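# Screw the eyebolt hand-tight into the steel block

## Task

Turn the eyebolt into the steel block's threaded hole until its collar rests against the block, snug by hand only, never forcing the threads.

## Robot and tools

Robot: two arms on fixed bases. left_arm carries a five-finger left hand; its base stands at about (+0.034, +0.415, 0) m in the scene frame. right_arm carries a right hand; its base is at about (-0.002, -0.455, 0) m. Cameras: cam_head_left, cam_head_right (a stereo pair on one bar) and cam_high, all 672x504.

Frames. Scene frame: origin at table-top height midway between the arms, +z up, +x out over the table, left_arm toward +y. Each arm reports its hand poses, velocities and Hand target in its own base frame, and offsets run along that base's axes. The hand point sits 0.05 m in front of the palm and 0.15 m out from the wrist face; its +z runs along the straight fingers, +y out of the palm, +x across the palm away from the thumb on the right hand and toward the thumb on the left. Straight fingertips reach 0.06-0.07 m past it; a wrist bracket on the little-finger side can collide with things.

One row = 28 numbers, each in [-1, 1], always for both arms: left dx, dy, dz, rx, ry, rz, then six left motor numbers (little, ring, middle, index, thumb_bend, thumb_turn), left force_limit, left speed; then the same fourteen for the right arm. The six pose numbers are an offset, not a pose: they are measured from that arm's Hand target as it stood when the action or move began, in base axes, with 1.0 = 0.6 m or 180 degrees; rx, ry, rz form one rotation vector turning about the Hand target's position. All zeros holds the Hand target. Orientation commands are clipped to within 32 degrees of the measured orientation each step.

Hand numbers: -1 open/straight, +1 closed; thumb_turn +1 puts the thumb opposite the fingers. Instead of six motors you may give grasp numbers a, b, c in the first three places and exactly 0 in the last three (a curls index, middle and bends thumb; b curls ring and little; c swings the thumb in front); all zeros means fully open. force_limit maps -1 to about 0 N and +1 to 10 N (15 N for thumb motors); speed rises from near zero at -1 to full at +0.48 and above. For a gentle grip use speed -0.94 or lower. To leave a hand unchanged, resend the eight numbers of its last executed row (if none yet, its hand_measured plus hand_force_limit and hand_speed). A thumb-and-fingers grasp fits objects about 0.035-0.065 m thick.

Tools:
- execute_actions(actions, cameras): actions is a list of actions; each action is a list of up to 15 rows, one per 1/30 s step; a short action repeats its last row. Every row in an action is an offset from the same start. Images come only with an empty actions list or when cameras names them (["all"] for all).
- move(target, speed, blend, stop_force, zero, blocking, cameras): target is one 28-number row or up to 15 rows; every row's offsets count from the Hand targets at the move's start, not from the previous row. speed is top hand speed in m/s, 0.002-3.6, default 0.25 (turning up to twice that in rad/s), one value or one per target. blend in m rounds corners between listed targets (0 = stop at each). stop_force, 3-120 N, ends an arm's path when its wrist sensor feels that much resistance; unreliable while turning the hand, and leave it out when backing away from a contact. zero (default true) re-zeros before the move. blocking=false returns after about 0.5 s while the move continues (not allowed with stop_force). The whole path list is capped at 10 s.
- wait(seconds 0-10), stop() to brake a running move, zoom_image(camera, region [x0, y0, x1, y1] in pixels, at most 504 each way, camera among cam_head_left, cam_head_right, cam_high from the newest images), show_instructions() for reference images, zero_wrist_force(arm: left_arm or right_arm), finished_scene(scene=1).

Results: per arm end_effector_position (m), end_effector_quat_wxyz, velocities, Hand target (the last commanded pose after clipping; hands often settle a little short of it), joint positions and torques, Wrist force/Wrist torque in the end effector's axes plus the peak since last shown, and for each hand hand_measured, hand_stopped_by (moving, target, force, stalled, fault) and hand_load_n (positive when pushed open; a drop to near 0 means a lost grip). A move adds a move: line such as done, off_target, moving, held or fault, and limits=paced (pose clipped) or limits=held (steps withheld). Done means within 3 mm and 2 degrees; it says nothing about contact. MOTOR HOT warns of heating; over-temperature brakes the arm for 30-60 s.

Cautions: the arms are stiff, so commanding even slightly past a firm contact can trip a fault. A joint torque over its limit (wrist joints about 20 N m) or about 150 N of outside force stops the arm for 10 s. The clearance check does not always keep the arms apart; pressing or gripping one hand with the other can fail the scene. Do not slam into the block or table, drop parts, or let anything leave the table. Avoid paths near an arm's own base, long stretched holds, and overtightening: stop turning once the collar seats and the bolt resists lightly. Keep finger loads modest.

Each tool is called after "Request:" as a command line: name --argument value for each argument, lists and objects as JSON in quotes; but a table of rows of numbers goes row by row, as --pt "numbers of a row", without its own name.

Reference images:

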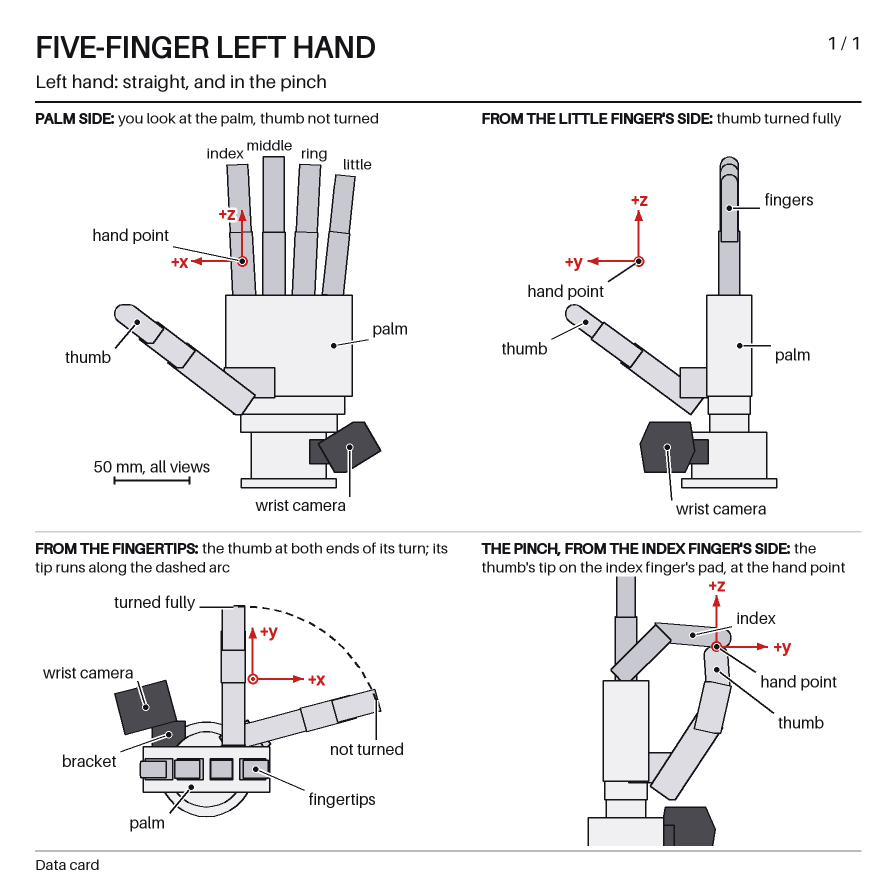

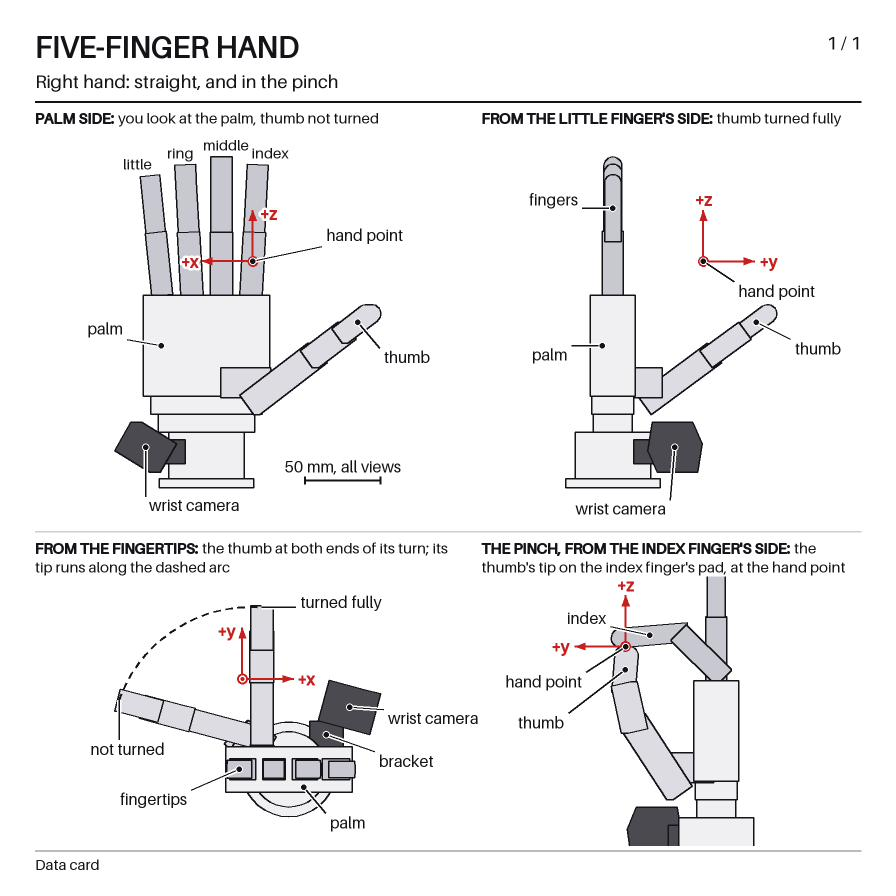

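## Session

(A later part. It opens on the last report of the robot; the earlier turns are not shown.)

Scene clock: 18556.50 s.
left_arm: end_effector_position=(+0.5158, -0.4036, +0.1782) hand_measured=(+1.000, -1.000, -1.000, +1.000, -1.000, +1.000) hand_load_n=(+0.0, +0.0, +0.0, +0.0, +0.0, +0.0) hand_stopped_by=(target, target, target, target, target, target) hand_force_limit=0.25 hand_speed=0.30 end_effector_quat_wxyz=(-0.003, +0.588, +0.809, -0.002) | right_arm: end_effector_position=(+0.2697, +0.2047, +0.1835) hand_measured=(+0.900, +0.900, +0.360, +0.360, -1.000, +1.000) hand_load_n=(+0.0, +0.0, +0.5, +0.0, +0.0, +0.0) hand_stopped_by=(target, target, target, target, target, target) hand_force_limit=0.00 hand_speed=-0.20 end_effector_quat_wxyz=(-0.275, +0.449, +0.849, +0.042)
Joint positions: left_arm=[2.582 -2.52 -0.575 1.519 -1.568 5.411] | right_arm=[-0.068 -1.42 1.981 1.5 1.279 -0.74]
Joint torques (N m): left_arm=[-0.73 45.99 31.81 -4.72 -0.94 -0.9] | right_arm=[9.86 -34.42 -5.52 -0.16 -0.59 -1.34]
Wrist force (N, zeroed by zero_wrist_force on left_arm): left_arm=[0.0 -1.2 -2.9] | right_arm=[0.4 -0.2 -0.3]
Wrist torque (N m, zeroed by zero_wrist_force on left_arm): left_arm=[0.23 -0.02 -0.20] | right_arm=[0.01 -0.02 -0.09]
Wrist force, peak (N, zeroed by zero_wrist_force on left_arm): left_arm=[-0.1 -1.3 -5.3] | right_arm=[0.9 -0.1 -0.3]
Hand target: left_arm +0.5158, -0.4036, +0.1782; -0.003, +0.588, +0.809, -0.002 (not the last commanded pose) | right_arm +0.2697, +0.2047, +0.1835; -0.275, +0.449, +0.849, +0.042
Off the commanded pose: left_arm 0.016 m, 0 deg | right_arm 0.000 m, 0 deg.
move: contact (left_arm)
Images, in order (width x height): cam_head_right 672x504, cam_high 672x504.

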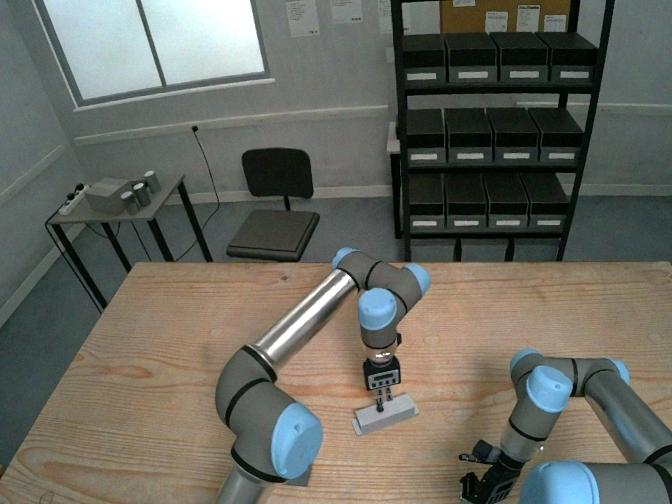

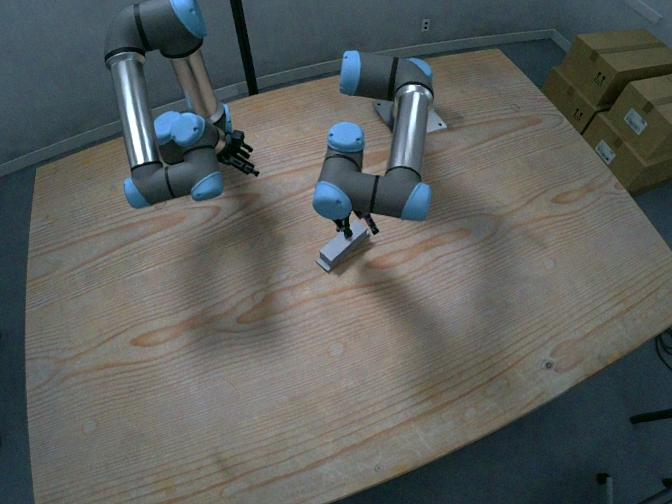

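Request:
move --pt "0 0 0.04 0 0 0 1 -1 -1 1 -1 1 0.25 0.3 0 0 0 0 0 0 0.9 0.9 0.36 0.36 -1 1 0 -0.2" --pt "-0.0037 0.018 0.04 0 0 0 1 -1 -1 1 -1 1 0.25 0.3 0 0 0 0 0 0 0.9 0.9 0.36 0.36 -1 1 0 -0.2" --speed 0.08 --cameras '["cam_high","cam_head_right"]'

Request:
zoom_image --camera "cam_high" --region '[332, 212, 367, 247]'

Request:
zoom_image --camera "cam_head_right" --region '[362, 380, 397, 415]'

Request:
move --pt "-0.0773 -0.0855 0 0 0 0.5 1 -1 -1 1 -1 1 0.25 0.3 0 0 0 0 0 0 0.9 0.9 0.36 0.36 -1 1 0 -0.2" --speed 0.3

Request:
move --pt "-0.0773 -0.0855 0 0 0 0.5 1 -1 -1 1 -1 1 0.25 0.3 0 0 0 0 0 0 0.9 0.9 0.36 0.36 -1 1 0 -0.2" --speed 0.3 --cameras '["cam_high","cam_head_right"]'

Request:
zoom_image --camera "cam_high" --region '[332, 212, 367, 247]'

Request:
zoom_image --camera "cam_head_right" --region '[362, 380, 397, 415]'

Scene clock: 18648.17 s.
left_arm: end_effector_position=(+0.5136, -0.3928, +0.2023) hand_measured=(+1.000, -1.000, -1.000, +1.000, -1.000, +1.000) hand_load_n=(+0.0, +0.0, +0.0, +0.0, +0.0, +0.0) hand_stopped_by=(target, target, target, target, target, target) hand_force_limit=0.25 hand_speed=0.30 end_effector_quat_wxyz=(-0.003, +0.588, +0.809, -0.002) | right_arm: end_effector_position=(+0.2697, +0.2047, +0.1835) hand_measured=(+0.900, +0.900, +0.360, +0.360, -1.000, +1.000) hand_load_n=(+0.0, +0.0, +0.5, +0.0, +0.0, +0.0) hand_stopped_by=(target, target, target, target, target, target) hand_force_limit=0.00 hand_speed=-0.20 end_effector_quat_wxyz=(-0.275, +0.449, +0.849, +0.042)
Joint positions: left_arm=[2.595 -2.487 -0.576 1.486 -1.568 5.423] | right_arm=[-0.068 -1.42 1.981 1.5 1.279 -0.74]
Joint torques (N m): left_arm=[-9.32 44.18 9.71 -4.01 1.11 -0.97] | right_arm=[10.67 -34.55 -5.73 -0.08 -0.64 -1.49]
Wrist force (N, zeroed by zero_wrist_force on left_arm): left_arm=[-0.2 -0.8 -0.4] | right_arm=[0.7 -0.1 -0.3]
Wrist torque (N m, zeroed by zero_wrist_force on left_arm): left_arm=[0.08 0.05 -0.22] | right_arm=[0.02 -0.07 -0.07]
Wrist force, peak (N, zeroed by zero_wrist_force on left_arm): left_arm=[0.0 -1.4 -3.2] | right_arm=[0.9 0.0 -0.4]
Hand target: left_arm +0.5136, -0.3928, +0.2022; -0.003, +0.588, +0.809, -0.002 | right_arm +0.2697, +0.2047, +0.1835; -0.275, +0.449, +0.849, +0.042
Off the commanded pose: left_arm 0.000 m, 0 deg | right_arm 0.000 m, 0 deg.
move: done
Images, in order (width x height): cam_head_right 672x504, cam_high 672x504.

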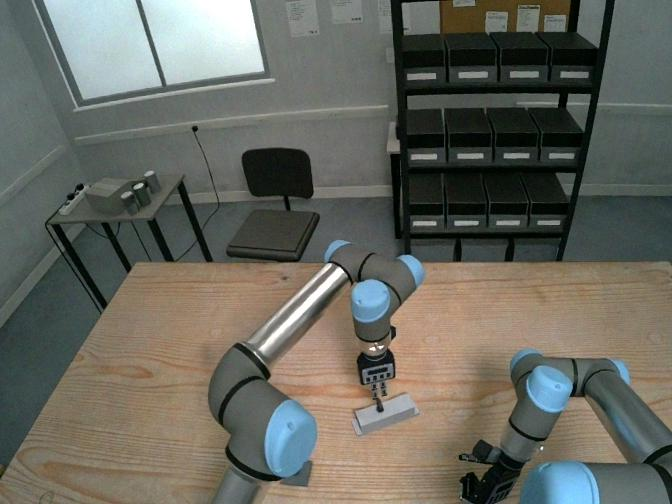

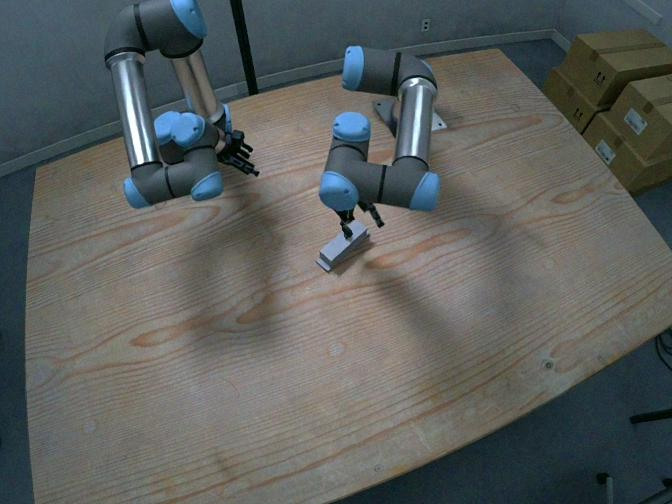

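Scaled by 14.400 from the camera's 672x504 image, which has a finer 960x720 frame.

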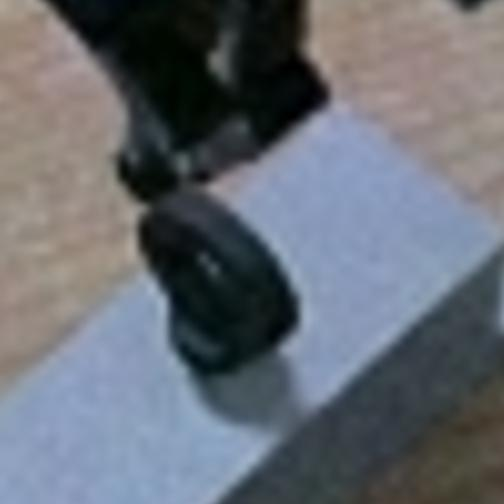

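Scaled by 14.400 from the camera's 672x504 image, which has a finer 960x720 frame.

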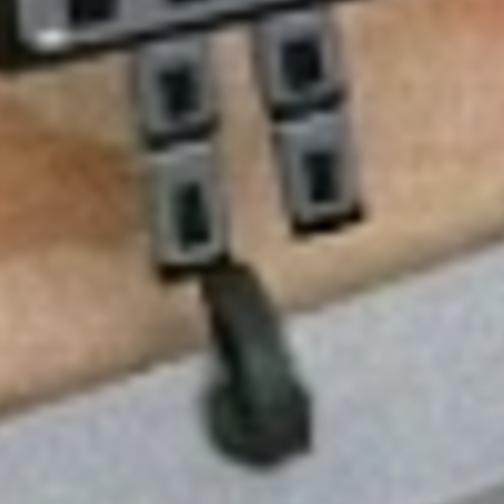

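Scene clock: 18651.33 s.
left_arm: end_effector_position=(+0.4660, -0.4428, +0.2016) hand_measured=(+1.000, -1.000, -1.000, +1.000, -1.000, +1.000) hand_load_n=(+0.0, +0.0, +0.0, +0.0, +0.0, +0.0) hand_stopped_by=(target, target, target, target, target, target) hand_force_limit=0.25 hand_speed=0.30 end_effector_quat_wxyz=(+0.045, -0.155, +0.985, -0.066) | right_arm: end_effector_position=(+0.2697, +0.2047, +0.1835) hand_measured=(+0.900, +0.900, +0.360, +0.360, -1.000, +1.000) hand_load_n=(+0.0, +0.0, +0.0, +0.0, +0.0, +0.0) hand_stopped_by=(target, target, target, target, target, target) hand_force_limit=0.00 hand_speed=-0.20 end_effector_quat_wxyz=(-0.275, +0.449, +0.849, +0.042)
Joint positions: left_arm=[2.583 -2.733 -0.035 1.351 -1.531 3.838] | right_arm=[-0.068 -1.42 1.981 1.5 1.279 -0.74]
Joint torques (N m): left_arm=[-5.24 38.13 28.93 -4.47 -1.51 -1.23] | right_arm=[10.02 -34.39 -5.65 -0.16 -0.62 -1.58]
Wrist force (N, zeroed by zero_wrist_force on left_arm): left_arm=[0.3 -0.8 -0.5] | right_arm=[0.5 -0.1 -0.3]
Wrist torque (N m, zeroed by zero_wrist_force on left_arm): left_arm=[0.08 -0.01 -0.07] | right_arm=[0.02 -0.05 -0.08]
Wrist force, peak (N, zeroed by zero_wrist_force on left_arm): left_arm=[0.4 -1.4 -0.5] | right_arm=[0.8 -0.2 -0.5]
Hand target: left_arm +0.4672, -0.4441, +0.2022; -0.001, -0.156, +0.988, -0.003 | right_arm +0.2697, +0.2047, +0.1835; -0.275, +0.449, +0.849, +0.042
Off the commanded pose: left_arm 0.002 m, 9 deg | right_arm 0.000 m, 0 deg.
elbow stopped short (left arm): the move would have taken joint 3 (elbow) straighter than the controller allows.
move: off_target (left_arm)

Scene clock: 18654.47 s.
left_arm: end_effector_position=(+0.4208, -0.4954, +0.2023) hand_measured=(+1.000, -1.000, -1.000, +1.000, -1.000, +1.000) hand_load_n=(+0.0, +0.0, +0.0, +0.0, +0.0, +0.0) hand_stopped_by=(target, target, target, target, target, target) hand_force_limit=0.25 hand_speed=0.30 end_effector_quat_wxyz=(-0.002, +0.809, -0.588, +0.003) end_effector_velocity=(+0.000, +0.000, +0.001) end_effector_angular_velocity=(+0.000, +0.001, +0.006) | right_arm: end_effector_position=(+0.2697, +0.2047, +0.1835) hand_measured=(+0.900, +0.900, +0.360, +0.360, -1.000, +1.000) hand_load_n=(+0.0, +0.0, +0.0, +0.0, +0.0, +0.0) hand_stopped_by=(target, target, target, target, target, target) hand_force_limit=0.00 hand_speed=-0.20 end_effector_quat_wxyz=(-0.275, +0.449, +0.849, +0.042)
Joint positions: left_arm=[2.585 -2.507 -0.535 1.477 -1.574 2.272] | right_arm=[-0.068 -1.42 1.981 1.5 1.279 -0.74]
Joint velocities: left_arm=[0.001 0.001 0 -0.002 0 -0.005] | right_arm=[within noise]
Joint torques (N m): left_arm=[3.14 34.18 30.47 -5.26 -1.2 -1.26] | right_arm=[9.8 -34.27 -6.49 -0.15 -0.66 -1.52]
Wrist force (N, zeroed by zero_wrist_force on left_arm): left_arm=[-0.1 -0.8 -0.2] | right_arm=[0.6 -0.1 -0.3]
Wrist torque (N m, zeroed by zero_wrist_force on left_arm): left_arm=[0.06 0.09 -0.09] | right_arm=[0.03 -0.06 -0.07]
Wrist force, peak (N, zeroed by zero_wrist_force on left_arm): left_arm=[0.6 -1.2 0.0] | right_arm=[0.8 -0.3 -0.3]
Hand target: left_arm +0.4208, -0.4954, +0.2022; -0.002, +0.809, -0.588, +0.003 | right_arm +0.2697, +0.2047, +0.1835; -0.275, +0.449, +0.849, +0.042
Off the commanded pose: left_arm 0.000 m, 0 deg | right_arm 0.000 m, 0 deg.
elbow stopped short (left arm): the move would have taken joint 3 (elbow) straighter than the controller allows.
move: done
Images, in order (width x height): cam_head_right 672x504, cam_high 672x504.

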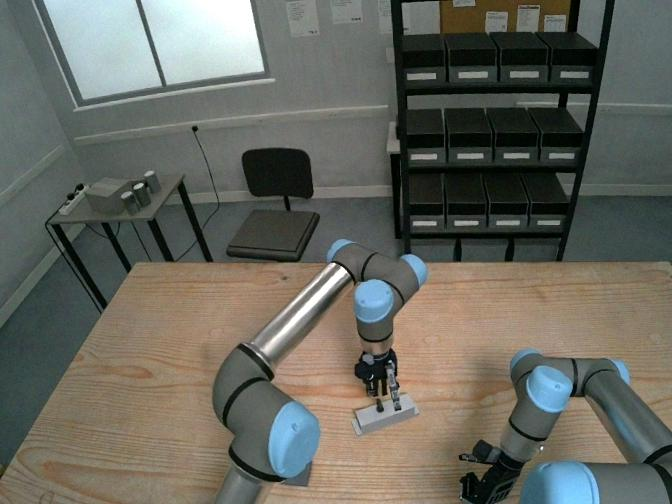

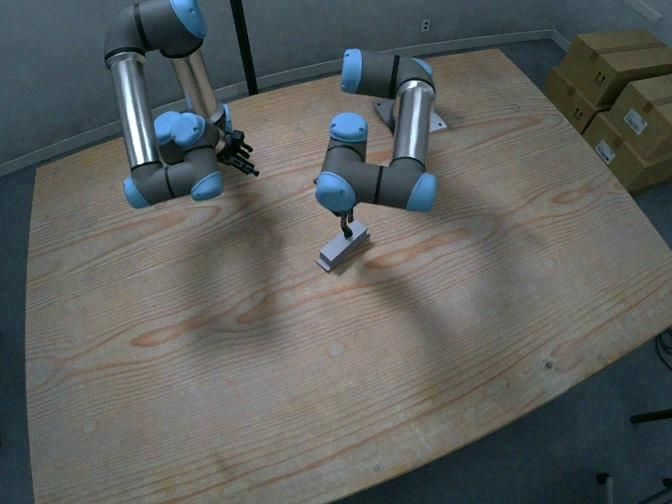

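Scaled by 14.400 from the camera's 672x504 image, which has a finer 960x720 frame.

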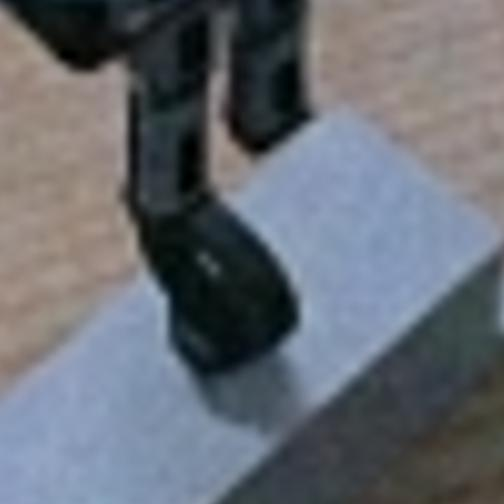

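Scaled by 14.400 from the camera's 672x504 image, which has a finer 960x720 frame.

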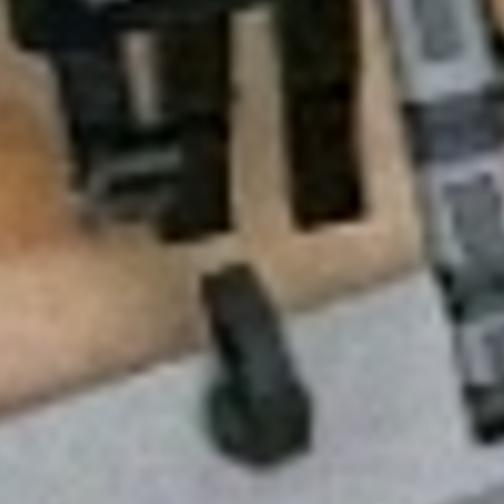

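Request:
move --pt "0.1923 0.0722 0 0 0 0.7 1 -1 -1 1 -1 1 0.25 0.3 0 0 0 0 0 0 0.9 0.9 0.36 0.36 -1 1 0 -0.2" --speed 0.4

Request:
move --pt "-0.173 0.1172 0 0 0 0.7 1 -1 -1 1 -1 1 0.25 0.3 0 0 0 0 0 0 0.9 0.9 0.36 0.36 -1 1 0 -0.2" --speed 0.4

Request:
move --pt "0.0052 -0.208 0 0 0 0.69444 1 -1 -1 1 -1 1 0.25 0.3 0 0 0 0 0 0 0.9 0.9 0.36 0.36 -1 1 0 -0.2" --speed 0.4 --cameras '["cam_high","cam_head_right"]'

Request:
zoom_image --camera "cam_high" --region '[332, 212, 367, 247]'

Request:
zoom_image --camera "cam_head_right" --region '[362, 380, 397, 415]'

Scene clock: 18735.70 s.
left_arm: end_effector_position=(+0.5361, -0.4521, +0.2021) hand_measured=(+1.000, -1.000, -1.000, +1.000, -1.000, +1.000) hand_load_n=(+0.0, +0.0, +0.0, +0.0, -0.5, +0.0) hand_stopped_by=(target, target, target, target, target, target) hand_force_limit=0.25 hand_speed=0.30 end_effector_quat_wxyz=(-0.003, +0.891, +0.453, +0.000) end_effector_velocity=(+0.000, +0.000, +0.001) end_effector_angular_velocity=(-0.001, -0.001, +0.006) | right_arm: end_effector_position=(+0.2697, +0.2047, +0.1835) hand_measured=(+0.900, +0.900, +0.360, +0.360, -1.000, +1.000) hand_load_n=(+0.0, +0.0, +0.0, +0.0, -0.5, +0.0) hand_stopped_by=(target, target, target, target, target, target) hand_force_limit=0.00 hand_speed=-0.20 end_effector_quat_wxyz=(-0.275, +0.449, +0.849, +0.042)
Joint positions: left_arm=[2.594 -2.503 -0.546 1.472 -1.574 0.082] | right_arm=[-0.068 -1.42 1.981 1.5 1.279 -0.74]
Joint velocities: left_arm=[0 0.001 0 0 0 -0.006] | right_arm=[within noise]
Joint torques (N m): left_arm=[4.56 65.38 11.07 0.69 -0.44 -1.17] | right_arm=[9.73 -34.45 -6.22 -0.08 -0.65 -1.49]
Wrist force (N, zeroed by zero_wrist_force on left_arm): left_arm=[0.1 -1.5 -0.1] | right_arm=[0.7 -0.1 -0.2]
Wrist torque (N m, zeroed by zero_wrist_force on left_arm): left_arm=[-0.04 0.06 -0.07] | right_arm=[0.02 -0.07 -0.07]
Wrist force, peak (N, zeroed by zero_wrist_force on left_arm): left_arm=[0.4 -1.6 -0.2] | right_arm=[0.9 -0.2 -0.3]
Hand target: left_arm +0.5362, -0.4521, +0.2022; -0.003, +0.891, +0.453, +0.000 | right_arm +0.2697, +0.2047, +0.1835; -0.275, +0.449, +0.849, +0.042
Off the commanded pose: left_arm 0.000 m, 0 deg | right_arm 0.000 m, 0 deg.
move: done

Scene clock: 18739.00 s.
left_arm: end_effector_position=(+0.4324, -0.3817, +0.2023) hand_measured=(+1.000, -1.000, -1.000, +1.000, -1.000, +1.000) hand_load_n=(+0.0, +0.0, +0.0, +0.0, +0.0, +0.0) hand_stopped_by=(target, target, target, target, target, target) hand_force_limit=0.25 hand_speed=0.30 end_effector_quat_wxyz=(-0.001, +0.001, +1.000, -0.003) | right_arm: end_effector_position=(+0.2697, +0.2047, +0.1835) hand_measured=(+0.900, +0.900, +0.360, +0.360, -1.000, +1.000) hand_load_n=(+0.0, +0.0, +0.0, +0.0, +0.0, +0.5) hand_stopped_by=(target, target, target, target, target, target) hand_force_limit=0.00 hand_speed=-0.20 end_effector_quat_wxyz=(-0.275, +0.449, +0.849, +0.042)
Joint positions: left_arm=[2.592 -2.475 -0.597 1.502 -1.565 -2.119] | right_arm=[-0.068 -1.42 1.981 1.5 1.279 -0.74]
Joint torques (N m): left_arm=[-8.04 34.54 31.62 -5.05 -0.54 -1.3] | right_arm=[9.66 -34.32 -6 -0.12 -0.72 -1.41]
Wrist force (N, zeroed by zero_wrist_force on left_arm): left_arm=[0.3 -1.0 -0.2] | right_arm=[0.6 -0.2 -0.3]
Wrist torque (N m, zeroed by zero_wrist_force on left_arm): left_arm=[0.06 -0.01 -0.06] | right_arm=[0.01 -0.05 -0.08]
Wrist force, peak (N, zeroed by zero_wrist_force on left_arm): left_arm=[0.0 -2.0 -0.2] | right_arm=[0.9 -0.2 -0.4]
Hand target: left_arm +0.4324, -0.3817, +0.2022; -0.001, +0.001, +1.000, -0.003 | right_arm +0.2697, +0.2047, +0.1835; -0.275, +0.449, +0.849, +0.042
Off the commanded pose: left_arm 0.000 m, 0 deg | right_arm 0.000 m, 0 deg.
move: done

Scene clock: 18742.27 s.
left_arm: end_effector_position=(+0.4354, -0.5066, +0.2023) hand_measured=(+1.000, -1.000, -1.000, +1.000, -1.000, +1.000) hand_load_n=(+0.0, +0.0, +0.0, +0.0, +0.0, +0.0) hand_stopped_by=(target, target, target, target, target, target) hand_force_limit=0.25 hand_speed=0.30 end_effector_quat_wxyz=(-0.002, +0.887, -0.462, +0.002) end_effector_velocity=(+0.000, +0.000, +0.000) end_effector_angular_velocity=(+0.000, +0.002, +0.007) | right_arm: end_effector_position=(+0.2697, +0.2047, +0.1835) hand_measured=(+0.900, +0.900, +0.360, +0.360, -1.000, +1.000) hand_load_n=(+0.0, +0.0, +0.0, +0.0, +0.0, +0.0) hand_stopped_by=(target, target, target, target, target, target) hand_force_limit=0.00 hand_speed=-0.20 end_effector_quat_wxyz=(-0.275, +0.449, +0.849, +0.042)
Joint positions: left_arm=[2.584 -2.502 -0.545 1.481 -1.575 -4.308] | right_arm=[-0.068 -1.42 1.981 1.5 1.279 -0.74]
Joint velocities: left_arm=[0.001 0 0 -0.002 0.001 -0.006] | right_arm=[within noise]
Joint torques (N m): left_arm=[9.01 35.06 31.59 -5.3 -0.15 -1.03] | right_arm=[9.76 -33.91 -5.66 -0.13 -0.56 -1.36]
Wrist force (N, zeroed by zero_wrist_force on left_arm): left_arm=[0.4 -1.2 -0.2] | right_arm=[0.7 -0.1 -0.4]
Wrist torque (N m, zeroed by zero_wrist_force on left_arm): left_arm=[0.03 -0.01 -0.06] | right_arm=[0.03 -0.07 -0.07]
Wrist force, peak (N, zeroed by zero_wrist_force on left_arm): left_arm=[-0.6 -1.7 -0.3] | right_arm=[0.8 -0.3 -0.3]
Hand target: left_arm +0.4355, -0.5065, +0.2022; -0.002, +0.887, -0.462, +0.002 | right_arm +0.2697, +0.2047, +0.1835; -0.275, +0.449, +0.849, +0.042
Off the commanded pose: left_arm 0.000 m, 0 deg | right_arm 0.000 m, 0 deg.
move: done
Images, in order (width x height): cam_head_right 672x504, cam_high 672x504.

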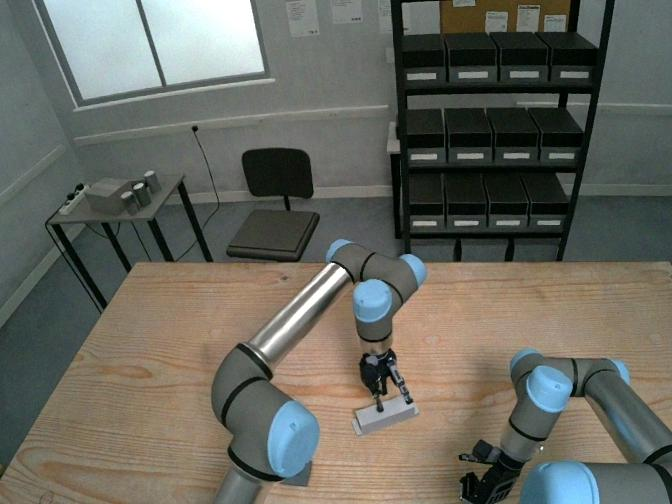

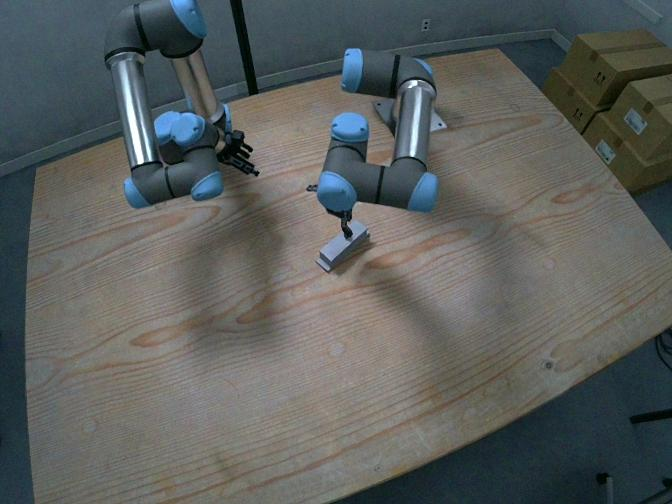

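Scaled by 14.400 from the camera's 672x504 image, which has a finer 960x720 frame.

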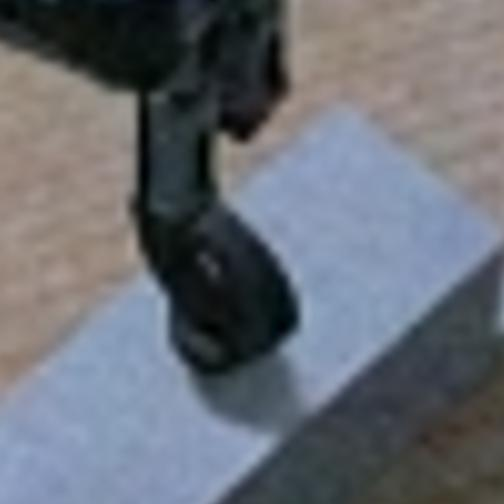

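Scaled by 14.400 from the camera's 672x504 image, which has a finer 960x720 frame.

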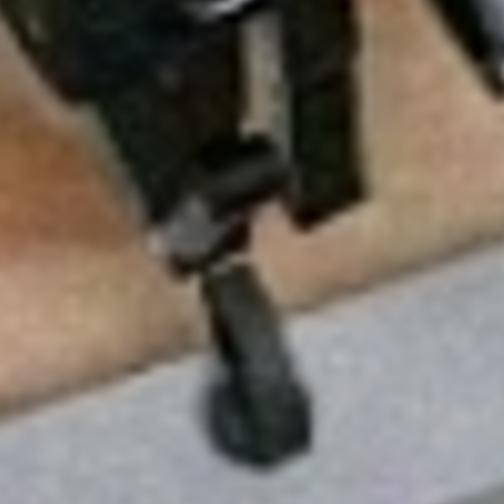

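Request:
move --pt "0 0 -0.03 0 0 0 1 -1 -1 1 -1 1 0.25 0.3 0 0 0 0 0 0 0.9 0.9 0.36 0.36 -1 1 0 -0.2" --pt "0 0 -0.0887 0 0 0 1 -1 -1 1 -1 1 0.25 0.3 0 0 0 0 0 0 0.9 0.9 0.36 0.36 -1 1 0 -0.2" --speed '[0.03,0.012]' --stop_force 3 --cameras '["cam_high","cam_head_right"]'

Request:
zoom_image --camera "cam_high" --region '[332, 212, 367, 247]'

Request:
zoom_image --camera "cam_head_right" --region '[362, 380, 397, 415]'

Scene clock: 18757.03 s.
left_arm: end_effector_position=(+0.4355, -0.5065, +0.1739) hand_measured=(+1.000, -1.000, -1.000, +1.000, -1.000, +1.000) hand_load_n=(+0.0, +0.0, +0.0, +0.0, +0.0, +0.0) hand_stopped_by=(target, target, target, target, target, target) hand_force_limit=0.25 hand_speed=0.30 end_effector_quat_wxyz=(-0.002, +0.887, -0.462, +0.002) | right_arm: end_effector_position=(+0.2697, +0.2047, +0.1835) hand_measured=(+0.900, +0.900, +0.360, +0.360, -1.000, +1.000) hand_load_n=(+0.0, +0.0, +0.0, +0.0, +0.0, +0.0) hand_stopped_by=(target, target, target, target, target, target) hand_force_limit=0.00 hand_speed=-0.20 end_effector_quat_wxyz=(-0.275, +0.449, +0.849, +0.042)
Joint positions: left_arm=[2.584 -2.495 -0.63 1.559 -1.575 -4.308] | right_arm=[-0.068 -1.42 1.981 1.5 1.279 -0.74]
Joint torques (N m): left_arm=[3.67 39.09 31.25 -4.88 -1.31 0.23] | right_arm=[10.16 -33.89 -6.33 -0.13 -0.62 -1.57]
Wrist force (N, zeroed by zero_wrist_force on left_arm): left_arm=[0.4 -1.1 -2.5] | right_arm=[0.8 0.0 -0.4]
Wrist torque (N m, zeroed by zero_wrist_force on left_arm): left_arm=[0.21 -0.13 -0.09] | right_arm=[0.05 -0.08 -0.07]
Wrist force, peak (N, zeroed by zero_wrist_force on left_arm): left_arm=[-0.1 -1.2 -7.4] | right_arm=[0.9 -0.1 0.0]
Hand target: left_arm +0.4355, -0.5065, +0.1738; -0.002, +0.887, -0.462, +0.002 (not the last commanded pose) | right_arm +0.2697, +0.2047, +0.1835; -0.275, +0.449, +0.849, +0.042
Off the commanded pose: left_arm 0.025 m, 0 deg | right_arm 0.000 m, 0 deg.
move: contact (left_arm); path passed 1 of 2 targets
Images, in order (width x height): cam_head_right 672x504, cam_high 672x504.

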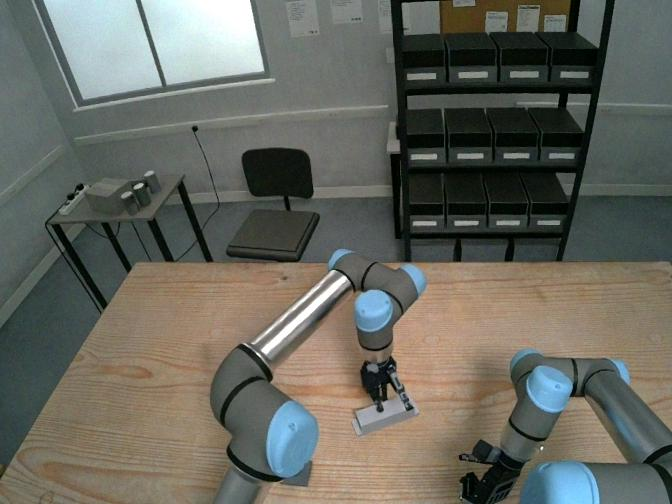

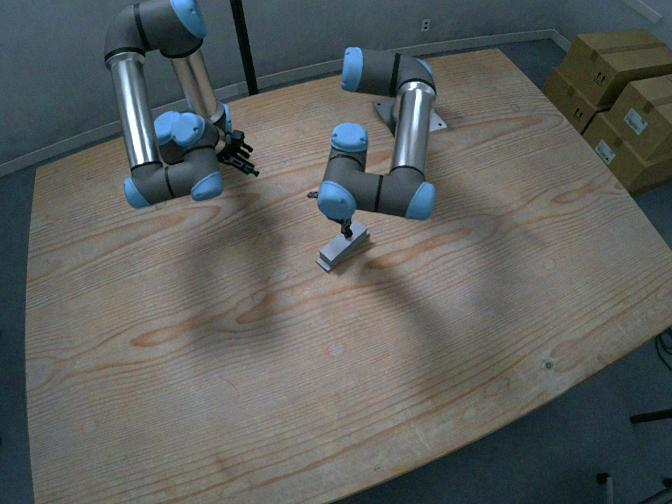

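Scaled by 14.400 from the camera's 672x504 image, which has a finer 960x720 frame.

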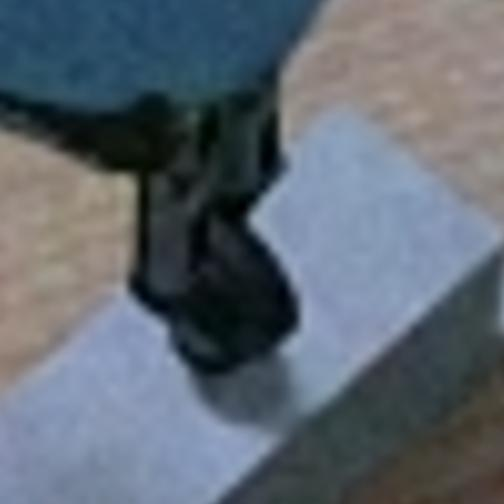

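Scaled by 14.400 from the camera's 672x504 image, which has a finer 960x720 frame.

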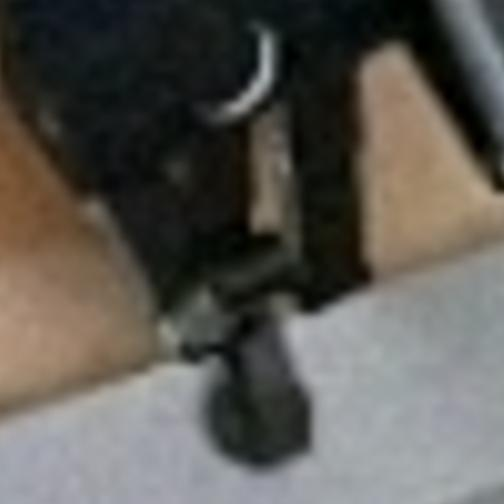

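Request:
move --pt "0 0 0.01 0 0 0 1 -1 -1 1 -1 1 0.25 0.3 0 0 0 0 0 0 0.9 0.9 0.36 0.36 -1 1 0 -0.2" --pt "-0.0017 0.0072 0.01 0 0 0 1 -1 -1 1 -1 1 0.25 0.3 0 0 0 0 0 0 0.9 0.9 0.36 0.36 -1 1 0 -0.2" --speed 0.03

Request:
move --pt "0 0 -0.0515 0 0 0 1 -1 -1 1 -1 1 0.25 0.3 0 0 0 0 0 0 0.9 0.9 0.36 0.36 -1 1 0 -0.2" --speed 0.01 --stop_force 3 --cameras '["cam_high","cam_head_right"]'

Request:
zoom_image --camera "cam_high" --region '[332, 212, 367, 247]'

Request:
zoom_image --camera "cam_head_right" --region '[362, 380, 397, 415]'

Scene clock: 18784.17 s.
left_arm: end_effector_position=(+0.4346, -0.5022, +0.1799) hand_measured=(+1.000, -1.000, -1.000, +1.000, -1.000, +1.000) hand_load_n=(+0.0, +0.0, +0.0, +0.0, +0.0, +0.0) hand_stopped_by=(target, target, target, target, target, target) hand_force_limit=0.25 hand_speed=0.30 end_effector_quat_wxyz=(-0.002, +0.887, -0.462, +0.002) | right_arm: end_effector_position=(+0.2697, +0.2047, +0.1835) hand_measured=(+0.900, +0.900, +0.360, +0.360, -1.000, +1.000) hand_load_n=(+0.0, +0.0, +0.0, +0.0, -0.5, +0.0) hand_stopped_by=(target, target, target, target, target, target) hand_force_limit=0.00 hand_speed=-0.20 end_effector_quat_wxyz=(-0.275, +0.449, +0.849, +0.042)
Joint positions: left_arm=[2.589 -2.48 -0.642 1.556 -1.575 -4.303] | right_arm=[-0.068 -1.42 1.981 1.5 1.279 -0.74]
Joint torques (N m): left_arm=[-8.38 34.22 28.06 -5.13 1.02 -1.15] | right_arm=[9.78 -33.99 -7.06 -0.21 -0.63 -1.41]
Wrist force (N, zeroed by zero_wrist_force on left_arm): left_arm=[0.4 -1.0 -0.3] | right_arm=[0.7 -0.1 -0.2]
Wrist torque (N m, zeroed by zero_wrist_force on left_arm): left_arm=[0.09 -0.02 -0.09] | right_arm=[0.02 -0.06 -0.07]
Wrist force, peak (N, zeroed by zero_wrist_force on left_arm): left_arm=[0.2 -1.2 -3.3] | right_arm=[0.8 -0.3 -0.2]
Hand target: left_arm +0.4345, -0.5022, +0.1798; -0.002, +0.887, -0.462, +0.002 | right_arm +0.2697, +0.2047, +0.1835; -0.275, +0.449, +0.849, +0.042
Off the commanded pose: left_arm 0.000 m, 0 deg | right_arm 0.000 m, 0 deg.
move: done

Scene clock: 18788.23 s.
left_arm: end_effector_position=(+0.4345, -0.5022, +0.1489) hand_measured=(+1.000, -1.000, -1.000, +1.000, -1.000, +1.000) hand_load_n=(+0.0, +0.0, +0.0, +0.0, +0.0, +0.0) hand_stopped_by=(target, target, target, target, target, target) hand_force_limit=0.25 hand_speed=0.30 end_effector_quat_wxyz=(-0.002, +0.887, -0.462, +0.002) | right_arm: end_effector_position=(+0.2697, +0.2047, +0.1835) hand_measured=(+0.900, +0.900, +0.360, +0.360, -1.000, +1.000) hand_load_n=(+0.0, +0.0, +0.0, +0.0, +0.0, +0.5) hand_stopped_by=(target, target, target, target, target, target) hand_force_limit=0.00 hand_speed=-0.20 end_effector_quat_wxyz=(-0.275, +0.449, +0.849, +0.042)
Joint positions: left_arm=[2.589 -2.483 -0.717 1.633 -1.575 -4.303] | right_arm=[-0.068 -1.42 1.981 1.5 1.279 -0.74]
Joint torques (N m): left_arm=[-7.2 46.76 31.65 -5.15 1.05 -1.31] | right_arm=[9.8 -33.86 -6.23 -0.08 -0.58 -1.44]
Wrist force (N, zeroed by zero_wrist_force on left_arm): left_arm=[0.2 -1.0 -0.3] | right_arm=[0.6 -0.1 -0.3]
Wrist torque (N m, zeroed by zero_wrist_force on left_arm): left_arm=[0.08 0.02 -0.10] | right_arm=[0.01 -0.05 -0.08]
Wrist force, peak (N, zeroed by zero_wrist_force on left_arm): left_arm=[0.4 -1.2 -0.5] | right_arm=[0.8 -0.1 -0.5]
Hand target: left_arm +0.4345, -0.5022, +0.1489; -0.002, +0.887, -0.462, +0.002 | right_arm +0.2697, +0.2047, +0.1835; -0.275, +0.449, +0.849, +0.042
Off the commanded pose: left_arm 0.000 m, 0 deg | right_arm 0.000 m, 0 deg.
move: done
Images, in order (width x height): cam_head_right 672x504, cam_high 672x504.

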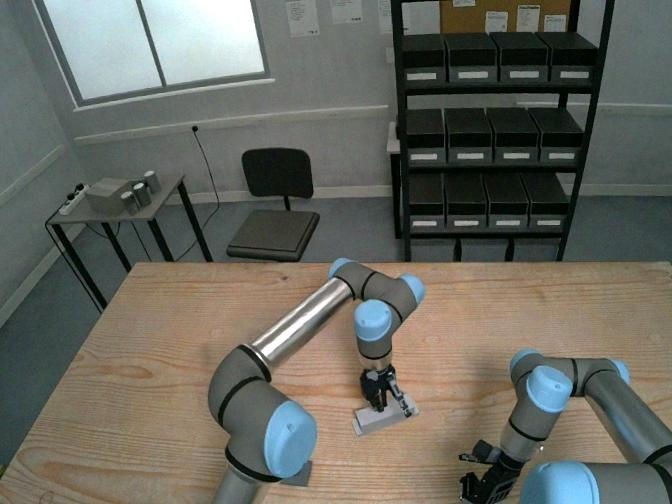

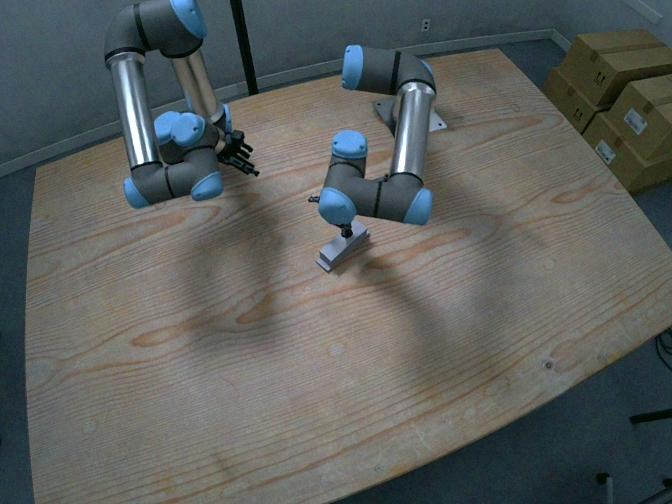

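Scaled by 14.400 from the camera's 672x504 image, which has a finer 960x720 frame.

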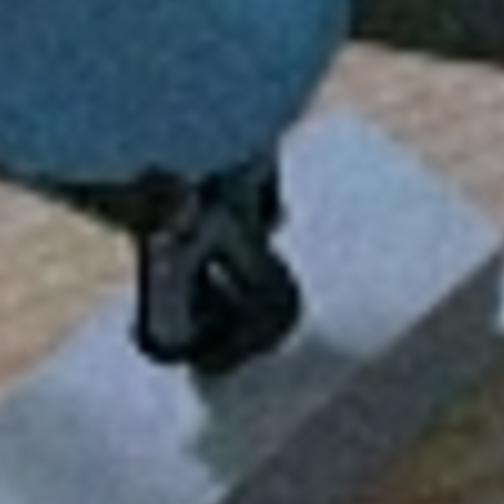

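Scaled by 14.400 from the camera's 672x504 image, which has a finer 960x720 frame.

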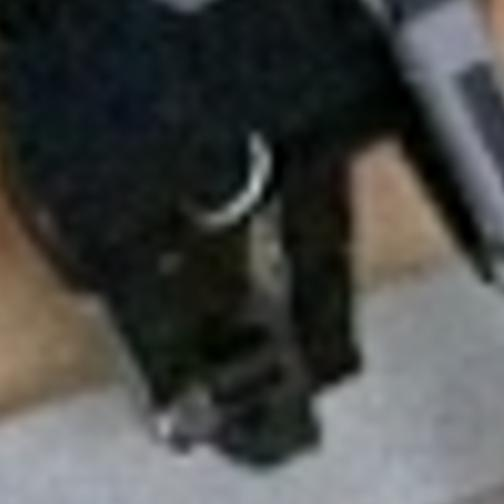

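Request:
move --pt "-0.02395 0.0156 0 0 0 -0.07778 1 -1 -1 1 -1 1 0.25 0.3 0 0 0 0 0 0 0.9 0.9 0.36 0.36 -1 1 0 -0.2" --pt "-0.0434 0.03653 0 0 0 -0.15556 1 -1 -1 1 -1 1 0.25 0.3 0 0 0 0 0 0 0.9 0.9 0.36 0.36 -1 1 0 -0.2" --pt "-0.05722 0.06157 0 0 0 -0.23333 1 -1 -1 1 -1 1 0.25 0.3 0 0 0 0 0 0 0.9 0.9 0.36 0.36 -1 1 0 -0.2" --pt "-0.06457 0.08918 0 0 0 -0.31111 1 -1 -1 1 -1 1 0.25 0.3 0 0 0 0 0 0 0.9 0.9 0.36 0.36 -1 1 0 -0.2" --speed 0.1 --blend '[0.002,0.002,0.002,0]' --cameras '["cam_high","cam_head_right"]'

Request:
zoom_image --camera "cam_high" --region '[332, 212, 367, 247]'

Request:
zoom_image --camera "cam_head_right" --region '[362, 385, 397, 420]'

Scene clock: 18811.00 s.
left_arm: end_effector_position=(+0.3957, -0.4487, +0.1489) hand_measured=(+1.000, -1.000, -1.000, +1.000, -1.000, +1.000) hand_load_n=(+0.0, +0.0, +0.0, +0.0, +0.0, +0.0) hand_stopped_by=(target, target, target, target, target, target) hand_force_limit=0.25 hand_speed=0.30 end_effector_quat_wxyz=(+0.001, -0.566, +0.824, -0.003) | right_arm: end_effector_position=(+0.2697, +0.2047, +0.1835) hand_measured=(+0.900, +0.900, +0.360, +0.360, -1.000, +1.000) hand_load_n=(+0.0, +0.0, +0.0, +0.0, +0.0, +0.5) hand_stopped_by=(target, target, target, target, target, target) hand_force_limit=0.00 hand_speed=-0.20 end_effector_quat_wxyz=(-0.275, +0.449, +0.849, +0.042)
Joint positions: left_arm=[2.59 -2.47 -0.741 1.646 -1.57 -3.325] | right_arm=[-0.068 -1.42 1.981 1.5 1.279 -0.74]
Joint torques (N m): left_arm=[-7.96 58.71 16.89 -0.1 1.02 0.86] | right_arm=[10.65 -34.15 -6.35 -0.15 -0.63 -1.38]
Wrist force (N, zeroed by zero_wrist_force on left_arm): left_arm=[-0.3 -0.8 -0.5] | right_arm=[0.6 0.0 -0.4]
Wrist torque (N m, zeroed by zero_wrist_force on left_arm): left_arm=[0.13 0.05 -0.25] | right_arm=[0.05 -0.05 -0.07]
Wrist force, peak (N, zeroed by zero_wrist_force on left_arm): left_arm=[-0.6 -1.6 -0.4] | right_arm=[0.8 0.0 -0.5]
Hand target: left_arm +0.3957, -0.4487, +0.1489; +0.001, -0.566, +0.824, -0.003 | right_arm +0.2697, +0.2047, +0.1835; -0.275, +0.449, +0.849, +0.042
Off the commanded pose: left_arm 0.000 m, 0 deg | right_arm 0.000 m, 0 deg.
move: done
Images, in order (width x height): cam_head_right 672x504, cam_high 672x504.

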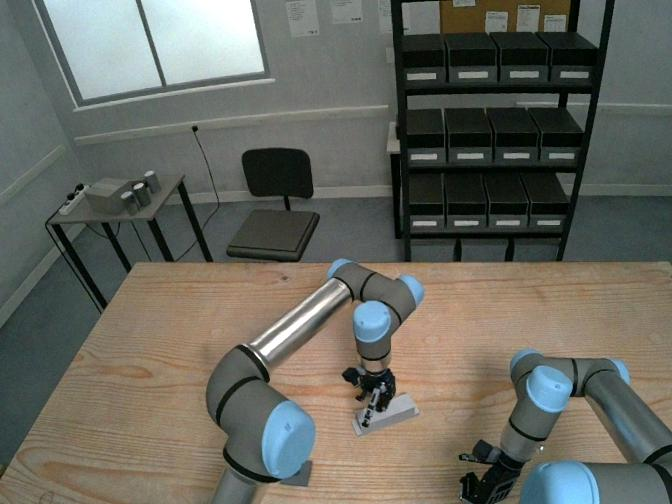

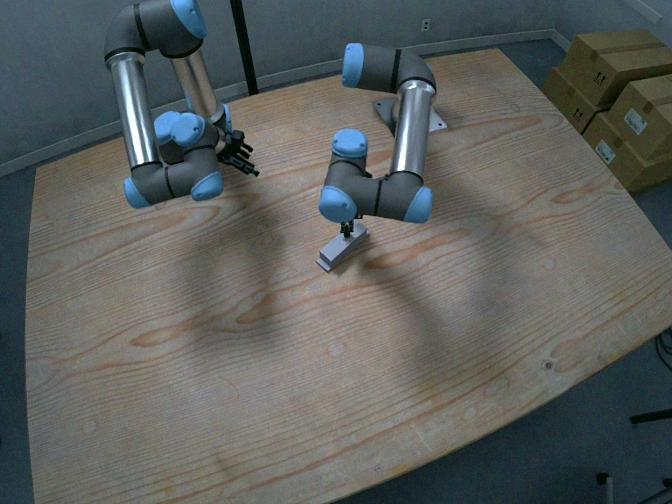

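Scaled by 14.400 from the camera's 672x504 image, which has a finer 960x720 frame.

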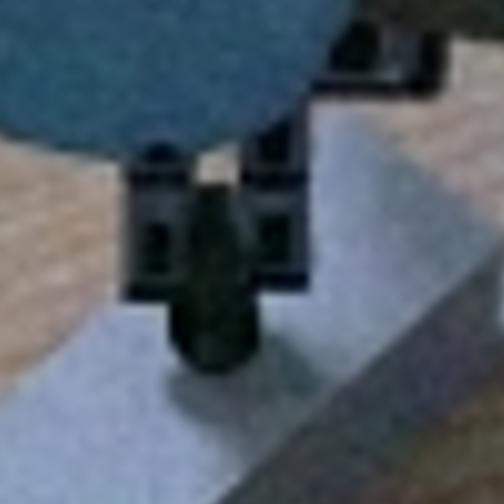

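Scaled by 14.400 from the camera's 672x504 image, which has a finer 960x720 frame.

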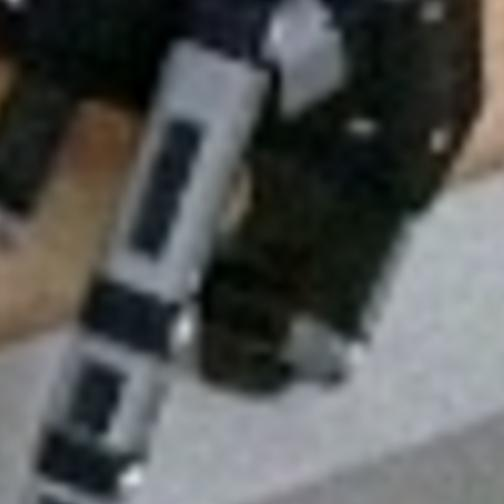

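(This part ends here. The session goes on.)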